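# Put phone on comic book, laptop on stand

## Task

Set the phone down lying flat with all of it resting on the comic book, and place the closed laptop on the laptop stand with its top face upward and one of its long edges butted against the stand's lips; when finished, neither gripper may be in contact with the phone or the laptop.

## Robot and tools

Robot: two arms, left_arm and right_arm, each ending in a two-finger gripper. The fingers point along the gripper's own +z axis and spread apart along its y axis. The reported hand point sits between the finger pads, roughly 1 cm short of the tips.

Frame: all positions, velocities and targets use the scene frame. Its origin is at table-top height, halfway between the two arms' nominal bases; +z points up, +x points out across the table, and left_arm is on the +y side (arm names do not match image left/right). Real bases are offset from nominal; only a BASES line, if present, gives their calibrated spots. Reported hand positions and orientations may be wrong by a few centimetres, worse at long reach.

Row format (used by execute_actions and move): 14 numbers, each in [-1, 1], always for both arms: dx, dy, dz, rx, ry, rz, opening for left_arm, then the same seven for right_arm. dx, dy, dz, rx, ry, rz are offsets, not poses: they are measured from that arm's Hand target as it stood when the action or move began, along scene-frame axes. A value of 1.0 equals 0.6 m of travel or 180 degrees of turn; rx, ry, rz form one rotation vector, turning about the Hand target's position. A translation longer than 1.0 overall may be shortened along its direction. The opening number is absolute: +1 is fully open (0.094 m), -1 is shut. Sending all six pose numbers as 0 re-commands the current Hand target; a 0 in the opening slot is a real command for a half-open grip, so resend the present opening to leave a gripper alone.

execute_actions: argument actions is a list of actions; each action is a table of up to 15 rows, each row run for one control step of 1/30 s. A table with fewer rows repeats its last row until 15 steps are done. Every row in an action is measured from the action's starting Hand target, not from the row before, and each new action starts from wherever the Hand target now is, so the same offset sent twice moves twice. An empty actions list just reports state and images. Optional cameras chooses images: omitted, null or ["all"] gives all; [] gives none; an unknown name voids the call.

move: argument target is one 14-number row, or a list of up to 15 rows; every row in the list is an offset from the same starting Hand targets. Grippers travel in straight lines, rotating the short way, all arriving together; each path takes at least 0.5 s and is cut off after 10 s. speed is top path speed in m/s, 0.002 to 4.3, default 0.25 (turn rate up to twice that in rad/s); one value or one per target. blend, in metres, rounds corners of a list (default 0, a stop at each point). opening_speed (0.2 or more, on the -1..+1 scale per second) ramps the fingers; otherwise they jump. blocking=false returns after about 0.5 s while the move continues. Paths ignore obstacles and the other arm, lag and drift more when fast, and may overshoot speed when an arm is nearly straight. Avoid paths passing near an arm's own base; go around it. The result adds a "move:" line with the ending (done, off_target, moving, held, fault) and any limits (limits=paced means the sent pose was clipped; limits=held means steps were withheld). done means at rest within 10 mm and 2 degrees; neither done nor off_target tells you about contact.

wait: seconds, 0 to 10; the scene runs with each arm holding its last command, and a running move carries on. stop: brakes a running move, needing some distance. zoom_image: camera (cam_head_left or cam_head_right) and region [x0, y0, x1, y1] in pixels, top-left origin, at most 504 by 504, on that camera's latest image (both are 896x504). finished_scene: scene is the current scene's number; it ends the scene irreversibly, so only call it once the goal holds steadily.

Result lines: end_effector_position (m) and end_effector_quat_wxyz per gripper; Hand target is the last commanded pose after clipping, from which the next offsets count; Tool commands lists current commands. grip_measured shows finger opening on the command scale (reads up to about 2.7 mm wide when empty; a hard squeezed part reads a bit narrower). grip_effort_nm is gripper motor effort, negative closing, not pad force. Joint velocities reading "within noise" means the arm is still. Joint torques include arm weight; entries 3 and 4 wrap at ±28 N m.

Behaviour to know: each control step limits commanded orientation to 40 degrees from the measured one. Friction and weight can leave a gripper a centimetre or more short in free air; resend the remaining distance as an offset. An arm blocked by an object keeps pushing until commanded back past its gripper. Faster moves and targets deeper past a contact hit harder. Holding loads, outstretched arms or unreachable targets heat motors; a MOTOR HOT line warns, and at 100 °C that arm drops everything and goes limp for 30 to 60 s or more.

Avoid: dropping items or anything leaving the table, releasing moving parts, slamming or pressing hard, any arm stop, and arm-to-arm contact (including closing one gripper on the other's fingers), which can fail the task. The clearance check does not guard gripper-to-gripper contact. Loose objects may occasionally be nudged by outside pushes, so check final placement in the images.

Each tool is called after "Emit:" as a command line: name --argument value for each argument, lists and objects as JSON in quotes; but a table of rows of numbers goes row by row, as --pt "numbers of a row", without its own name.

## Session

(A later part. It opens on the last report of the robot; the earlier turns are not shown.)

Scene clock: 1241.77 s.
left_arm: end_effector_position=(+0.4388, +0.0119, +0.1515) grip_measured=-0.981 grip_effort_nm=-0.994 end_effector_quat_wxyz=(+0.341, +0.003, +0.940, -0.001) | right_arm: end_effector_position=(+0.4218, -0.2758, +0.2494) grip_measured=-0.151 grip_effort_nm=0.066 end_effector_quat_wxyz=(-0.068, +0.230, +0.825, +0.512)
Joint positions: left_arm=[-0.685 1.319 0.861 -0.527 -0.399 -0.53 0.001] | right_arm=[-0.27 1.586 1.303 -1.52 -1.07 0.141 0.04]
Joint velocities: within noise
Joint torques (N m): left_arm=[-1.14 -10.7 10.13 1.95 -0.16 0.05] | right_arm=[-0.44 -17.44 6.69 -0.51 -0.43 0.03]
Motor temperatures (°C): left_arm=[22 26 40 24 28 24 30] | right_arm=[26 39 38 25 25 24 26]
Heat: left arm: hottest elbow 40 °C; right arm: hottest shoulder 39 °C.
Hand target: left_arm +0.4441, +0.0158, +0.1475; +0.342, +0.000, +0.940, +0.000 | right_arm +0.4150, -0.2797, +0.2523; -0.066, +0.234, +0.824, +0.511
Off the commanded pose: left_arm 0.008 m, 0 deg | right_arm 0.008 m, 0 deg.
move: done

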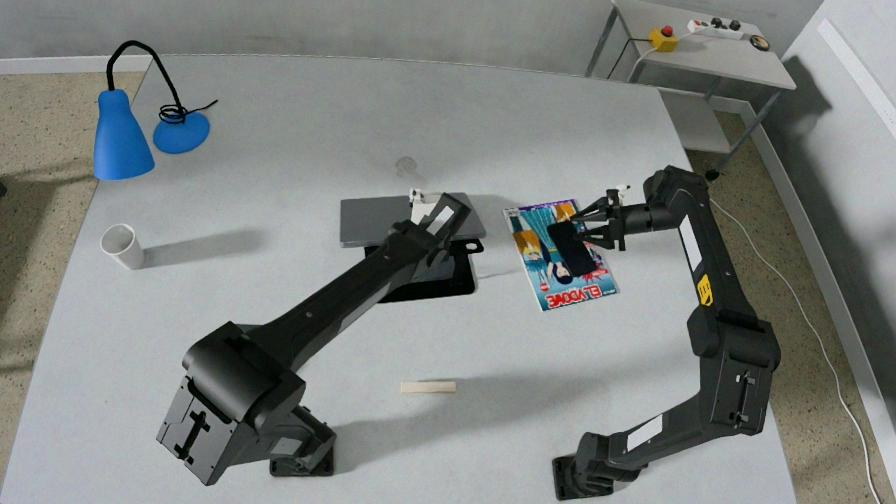

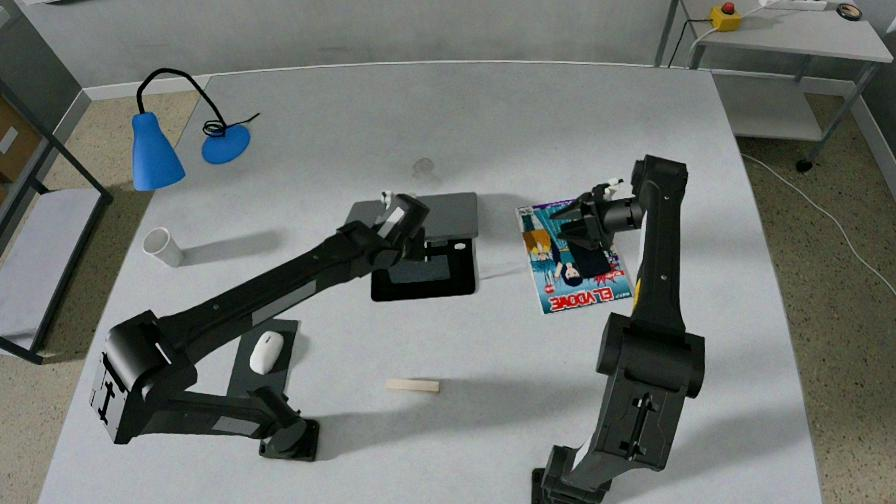

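Emit:
move --pt "-0.045 0 0.14 0 0 0 -1 0 0 0 0 0 0 -0.15" --pt "-0.02 0 0.04 0 0 0 -1 0 0 0 0 0 0 -0.15" --pt "0.018 0 -0.001 0 0 0 -1 0 0 0 0 0 0 -0.15" --speed '[0.1,0.08,0.03]'

Emit:
zoom_image --camera "cam_head_left" --region '[330, 170, 510, 300]'

Scene clock: 1247.17 s.
left_arm: end_effector_position=(+0.4513, +0.0103, +0.1538) grip_measured=-0.981 grip_effort_nm=-0.989 end_effector_quat_wxyz=(+0.343, +0.002, +0.939, -0.003) | right_arm: end_effector_position=(+0.4218, -0.2758, +0.2494) grip_measured=-0.151 grip_effort_nm=0.066 end_effector_quat_wxyz=(-0.068, +0.230, +0.825, +0.512)
Joint positions: left_arm=[-0.669 1.342 0.886 -0.518 -0.389 -0.515 0.001] | right_arm=[-0.27 1.586 1.303 -1.52 -1.07 0.141 0.04]
Joint velocities: within noise
Joint torques (N m): left_arm=[0.09 -10.99 9.48 2.02 -0.12 0.11] | right_arm=[-0.44 -17.44 6.71 -0.53 -0.43 0.03]
Motor temperatures (°C): left_arm=[22 26 40 24 28 24 30] | right_arm=[26 39 38 25 25 24 26]
Heat: left arm: hottest elbow 40 °C; right arm: hottest shoulder 39 °C.
Hand target: left_arm +0.4548, +0.0158, +0.1467; +0.342, +0.000, +0.940, +0.000 | right_arm +0.4150, -0.2797, +0.2523; -0.066, +0.234, +0.824, +0.511
Off the commanded pose: left_arm 0.010 m, 0 deg | right_arm 0.008 m, 0 deg.
move: done

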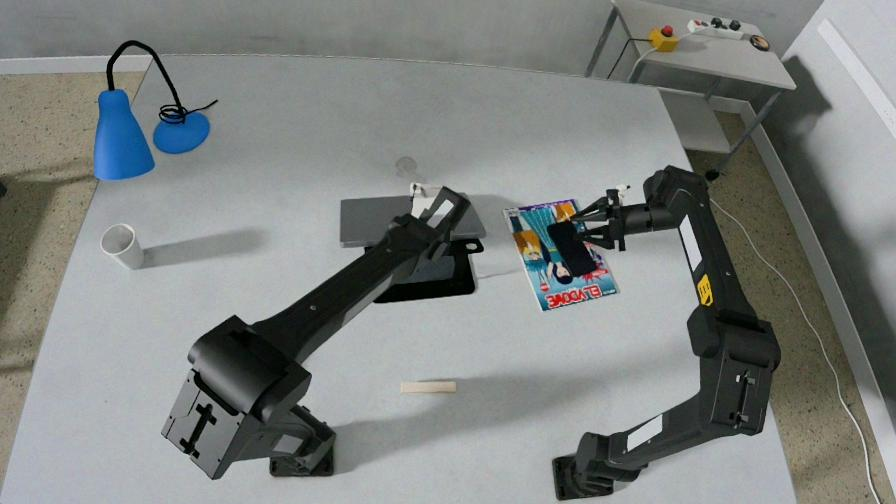

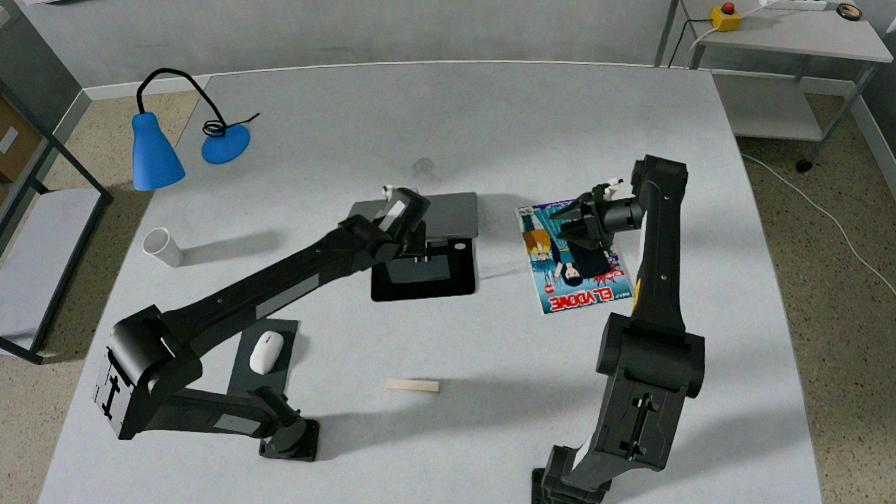

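Scaled by 2.800.

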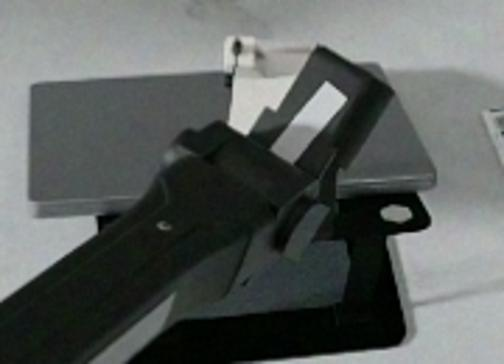

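Emit:
move --target '[0,0,-0.02,0,0,0,-1,0,0,0,0,0,0,-0.15]' --speed 0.03

Emit:
zoom_image --camera "cam_head_left" --region '[330, 170, 510, 300]'

Scene clock: 1250.53 s.
left_arm: end_effector_position=(+0.4535, +0.0094, +0.1472) grip_measured=-0.981 grip_effort_nm=-0.994 end_effector_quat_wxyz=(+0.348, +0.000, +0.938, -0.006) | right_arm: end_effector_position=(+0.4218, -0.2758, +0.2494) grip_measured=-0.151 grip_effort_nm=0.066 end_effector_quat_wxyz=(-0.068, +0.230, +0.825, +0.512)
Joint positions: left_arm=[-0.668 1.353 0.872 -0.479 -0.389 -0.514 0.001] | right_arm=[-0.27 1.586 1.303 -1.52 -1.07 0.141 0.04]
Joint velocities: within noise
Joint torques (N m): left_arm=[-0.62 -10.52 9.01 1.66 -0.14 0.13] | right_arm=[-0.5 -17.44 6.69 -0.51 -0.43 0.04]
Motor temperatures (°C): left_arm=[22 26 40 24 28 24 30] | right_arm=[26 39 38 25 25 24 26]
Heat: left arm: hottest elbow 40 °C; right arm: hottest shoulder 39 °C.
Hand target: left_arm +0.4550, +0.0159, +0.1349; +0.342, +0.000, +0.940, +0.000 | right_arm +0.4150, -0.2797, +0.2523; -0.066, +0.234, +0.824, +0.511
Off the commanded pose: left_arm 0.014 m, 1 deg | right_arm 0.008 m, 0 deg.
move: off_target (left_arm)

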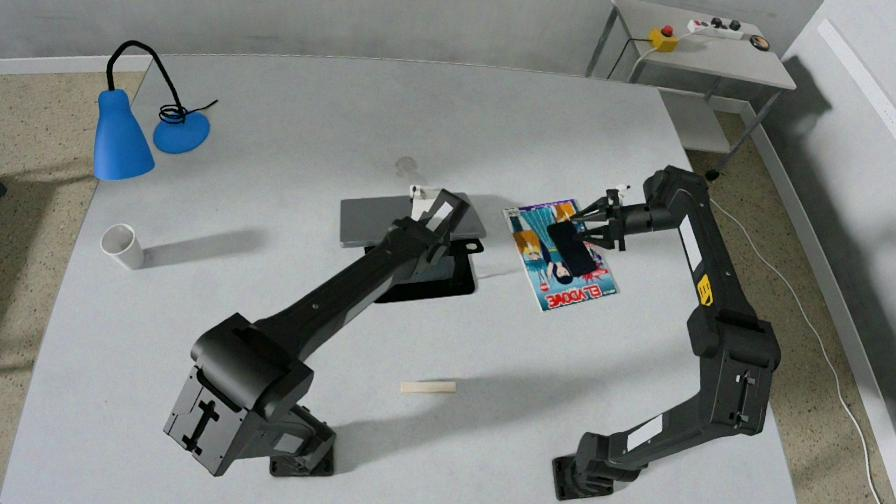

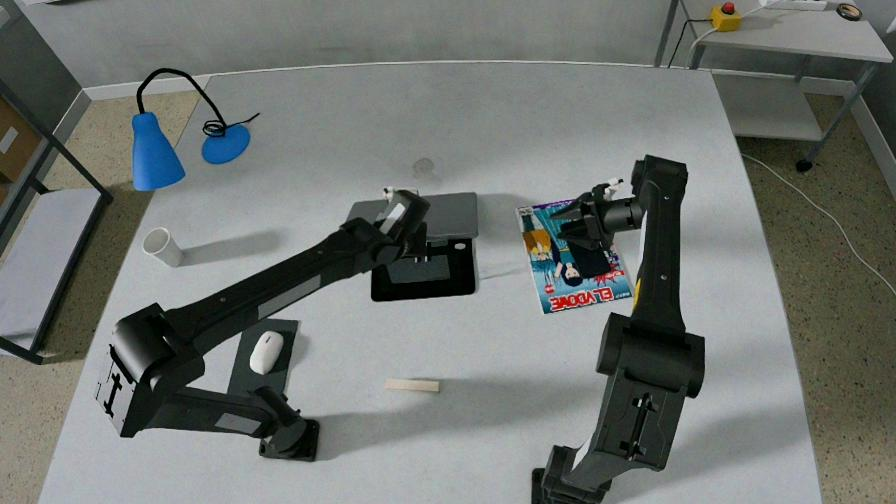

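Scaled by 2.800.

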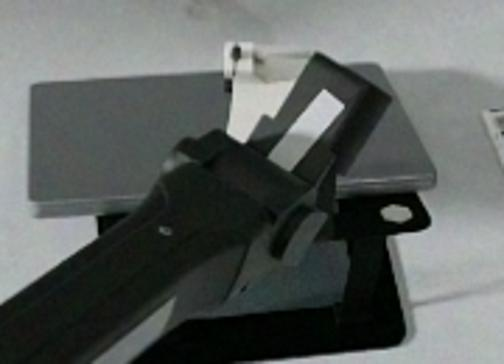

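Emit:
move --target '[0.03,0,0.006,0,0,0,-1,0,0,0,0,0,0,-0.15]' --speed 0.03

Emit:
zoom_image --camera "cam_head_left" --region '[330, 170, 510, 300]'

Emit:
zoom_image --camera "cam_head_right" --region '[330, 170, 510, 300]'

Scene clock: 1254.83 s.
left_arm: end_effector_position=(+0.4614, +0.0166, +0.1410) grip_measured=-0.981 grip_effort_nm=-0.994 end_effector_quat_wxyz=(+0.345, +0.000, +0.939, -0.002) | right_arm: end_effector_position=(+0.4218, -0.2758, +0.2494) grip_measured=-0.151 grip_effort_nm=0.066 end_effector_quat_wxyz=(-0.068, +0.230, +0.825, +0.512)
Joint positions: left_arm=[-0.642 1.37 0.872 -0.463 -0.378 -0.492 0.001] | right_arm=[-0.27 1.586 1.303 -1.52 -1.07 0.141 0.04]
Joint velocities: within noise
Joint torques (N m): left_arm=[-0.26 -8.94 12.71 1.07 -0.03 0.06] | right_arm=[-0.44 -17.44 6.69 -0.5 -0.43 0.04]
Motor temperatures (°C): left_arm=[22 26 40 24 28 24 30] | right_arm=[26 39 38 25 25 24 26]
Heat: left arm: hottest elbow 40 °C; right arm: hottest shoulder 39 °C.
Hand target: left_arm +0.4730, +0.0159, +0.1384; +0.342, +0.000, +0.940, +0.000 | right_arm +0.4150, -0.2797, +0.2523; -0.066, +0.234, +0.824, +0.511
Off the commanded pose: left_arm 0.012 m, 1 deg | right_arm 0.008 m, 0 deg.
move: off_target (left_arm)

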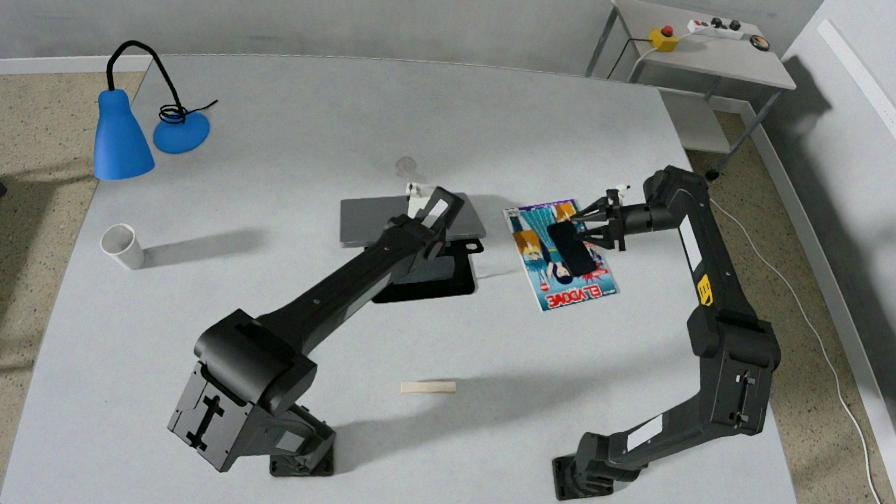

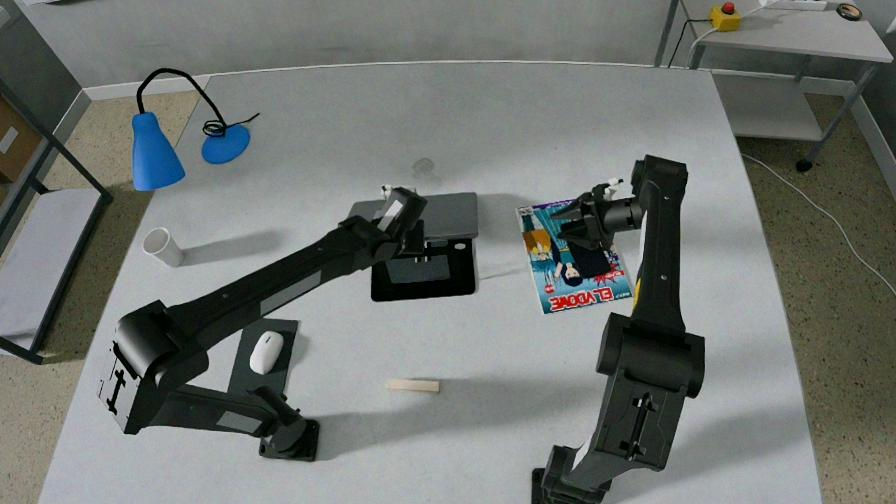

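Scaled by 2.800.

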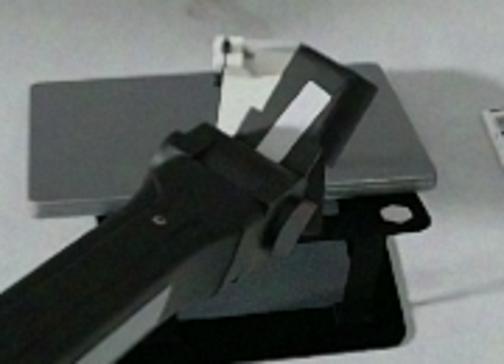

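Scaled by 2.800.

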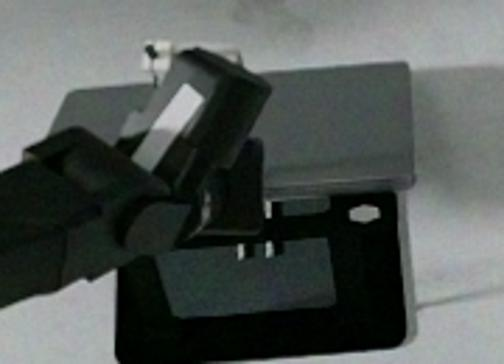

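Emit:
move --pt "0 0 -0.03 0 0 0 -1 0 0 0 0 0 0 -0.15" --pt "0.04 0 -0.05 0 0 0 -1 0 0 0 0 0 0 -0.15" --speed 0.03

Emit:
zoom_image --camera "cam_head_left" --region '[330, 170, 510, 300]'

Emit:
zoom_image --camera "cam_head_right" --region '[330, 170, 510, 300]'

Scene clock: 1260.63 s.
left_arm: end_effector_position=(+0.4899, +0.0161, +0.1250) grip_measured=-0.981 grip_effort_nm=-0.989 end_effector_quat_wxyz=(+0.358, -0.006, +0.934, -0.009) | right_arm: end_effector_position=(+0.4218, -0.2758, +0.2494) grip_measured=-0.151 grip_effort_nm=0.066 end_effector_quat_wxyz=(-0.068, +0.230, +0.825, +0.512)
Joint positions: left_arm=[-0.605 1.447 0.887 -0.36 -0.362 -0.467 0.001] | right_arm=[-0.27 1.586 1.303 -1.52 -1.07 0.141 0.04]
Joint velocities: within noise
Joint torques (N m): left_arm=[-0.44 -9.41 11.78 1.02 0.12 0.11] | right_arm=[-0.44 -17.38 6.69 -0.53 -0.42 0.03]
Motor temperatures (°C): left_arm=[22 26 40 24 28 24 30] | right_arm=[26 39 38 25 25 24 26]
Heat: left arm: hottest elbow 40 °C; right arm: hottest shoulder 39 °C.
Hand target: left_arm +0.4969, +0.0157, +0.1084; +0.342, +0.000, +0.940, +0.000 | right_arm +0.4150, -0.2797, +0.2523; -0.066, +0.234, +0.824, +0.511
Off the commanded pose: left_arm 0.018 m, 2 deg | right_arm 0.008 m, 0 deg.
move: off_target (left_arm)

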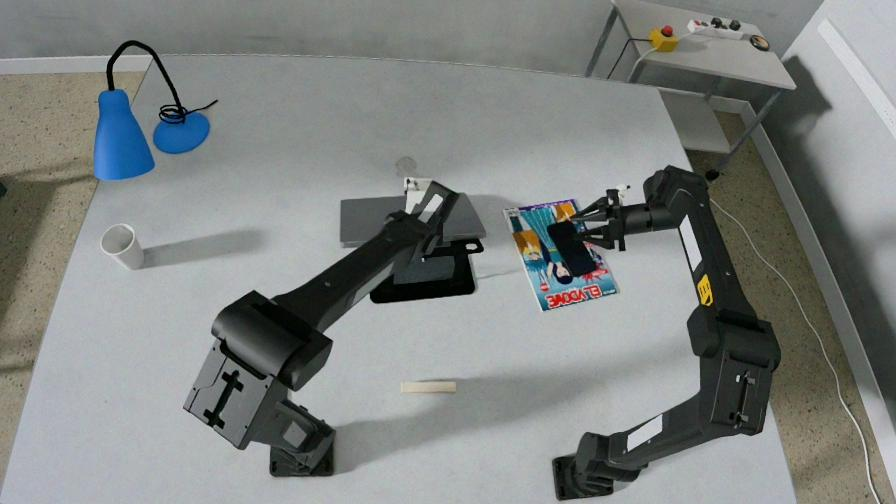

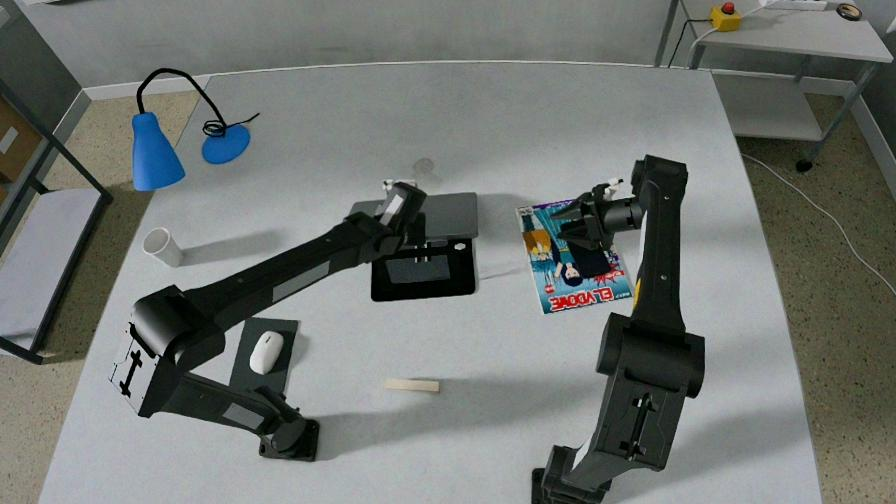

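Scaled by 2.800.

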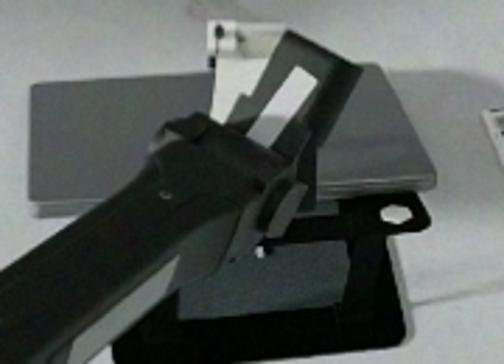

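Scaled by 2.800.

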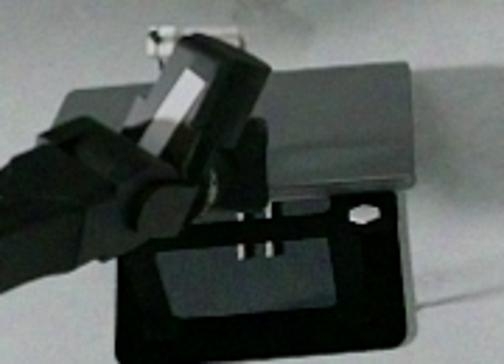

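Emit:
move --pt "-0.03 0 0.15 0 0 0 -1 0 0 0 0 0 0 -0.15" --pt "-0.25 0.3 0.25 0 0 0 -1 -0.25 -0.05 0.05 0 0 0 -0.15" --speed 0.2

Emit:
zoom_image --camera "cam_head_left" --region '[330, 170, 510, 300]'

Emit:
zoom_image --camera "cam_head_right" --region '[330, 170, 510, 300]'

Emit:
zoom_image --camera "cam_head_left" --region '[490, 190, 640, 320]'

Scene clock: 1266.57 s.
left_arm: end_effector_position=(+0.3504, +0.1903, +0.2645) grip_measured=-0.981 grip_effort_nm=-0.989 end_effector_quat_wxyz=(+0.349, +0.002, +0.937, -0.004) | right_arm: end_effector_position=(+0.2710, -0.3075, +0.2838) grip_measured=-0.151 grip_effort_nm=0.066 end_effector_quat_wxyz=(+0.010, +0.266, +0.833, +0.485)
Joint positions: left_arm=[-0.267 0.727 0.775 -0.917 -0.147 -0.182 0.001] | right_arm=[-0.498 1.146 0.996 -1.674 -0.992 -0.012 0.04]
Joint velocities: within noise
Joint torques (N m): left_arm=[-0.62 -3.66 10.52 1.05 0.01 0.07] | right_arm=[-0.5 -9 6.93 -0.47 -0.4 0.17]
Motor temperatures (°C): left_arm=[22 26 40 24 28 24 30] | right_arm=[26 39 38 25 25 24 26]
Heat: left arm: hottest elbow 40 °C; right arm: hottest shoulder 39 °C.
Hand target: left_arm +0.3469, +0.1957, +0.2584; +0.342, +0.000, +0.940, +0.000 | right_arm +0.2650, -0.3097, +0.2823; -0.066, +0.234, +0.824, +0.511
Off the commanded pose: left_arm 0.009 m, 1 deg | right_arm 0.007 m, 10 deg.
joint sent to its limit (right arm) — joint 4 (wrist pitch), lower limit. The joint targets are off in orientation, not in position.
move: off_target (right_arm)

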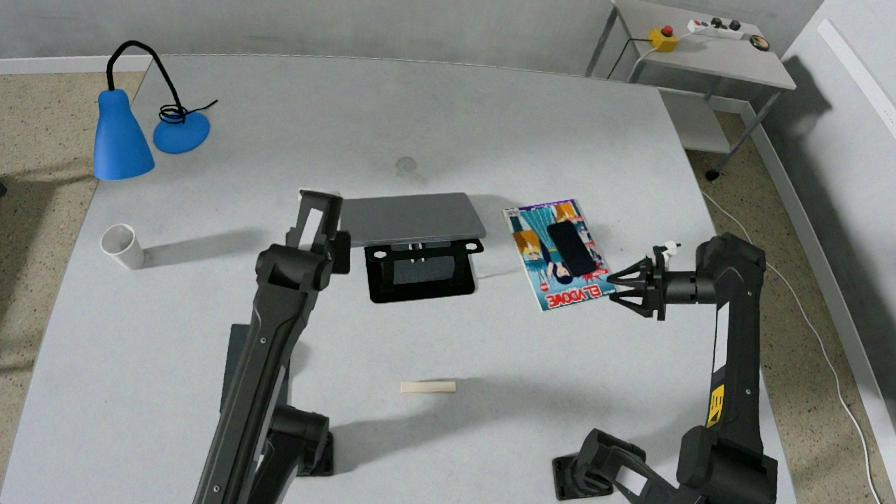

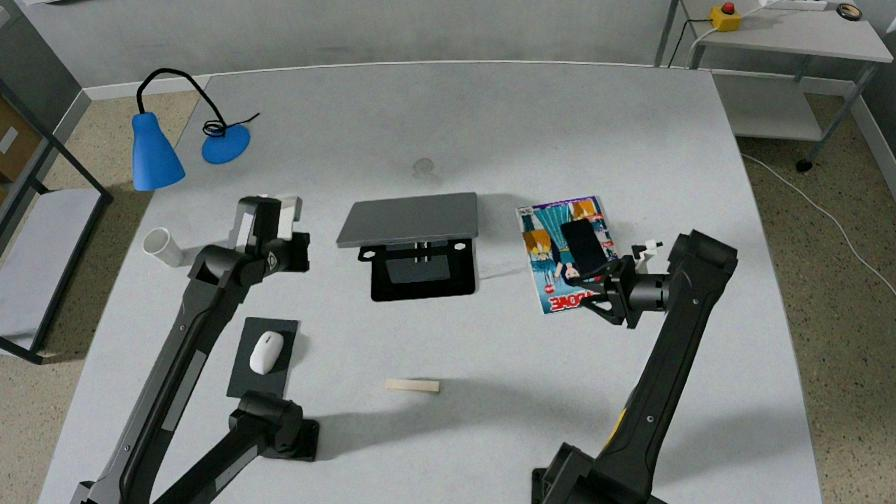

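Scaled by 2.800.

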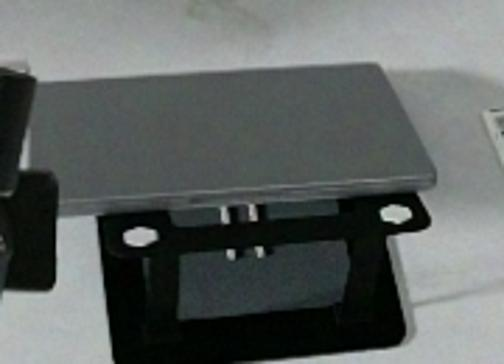

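Scaled by 2.800.

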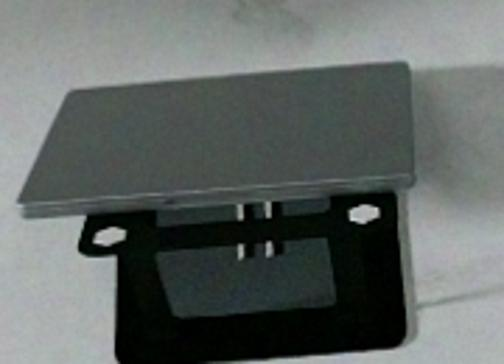

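Scaled by 3.360.

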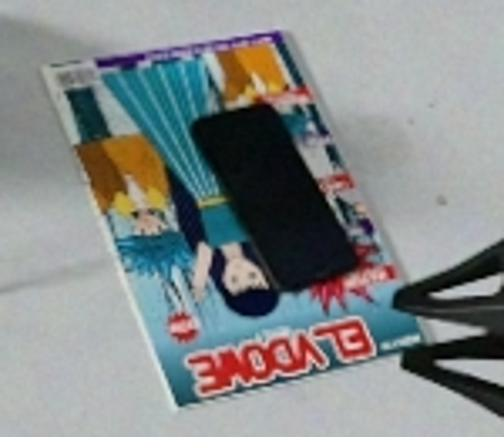

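Emit:
finished_scene --scene 1

The scene is finished: the task was done.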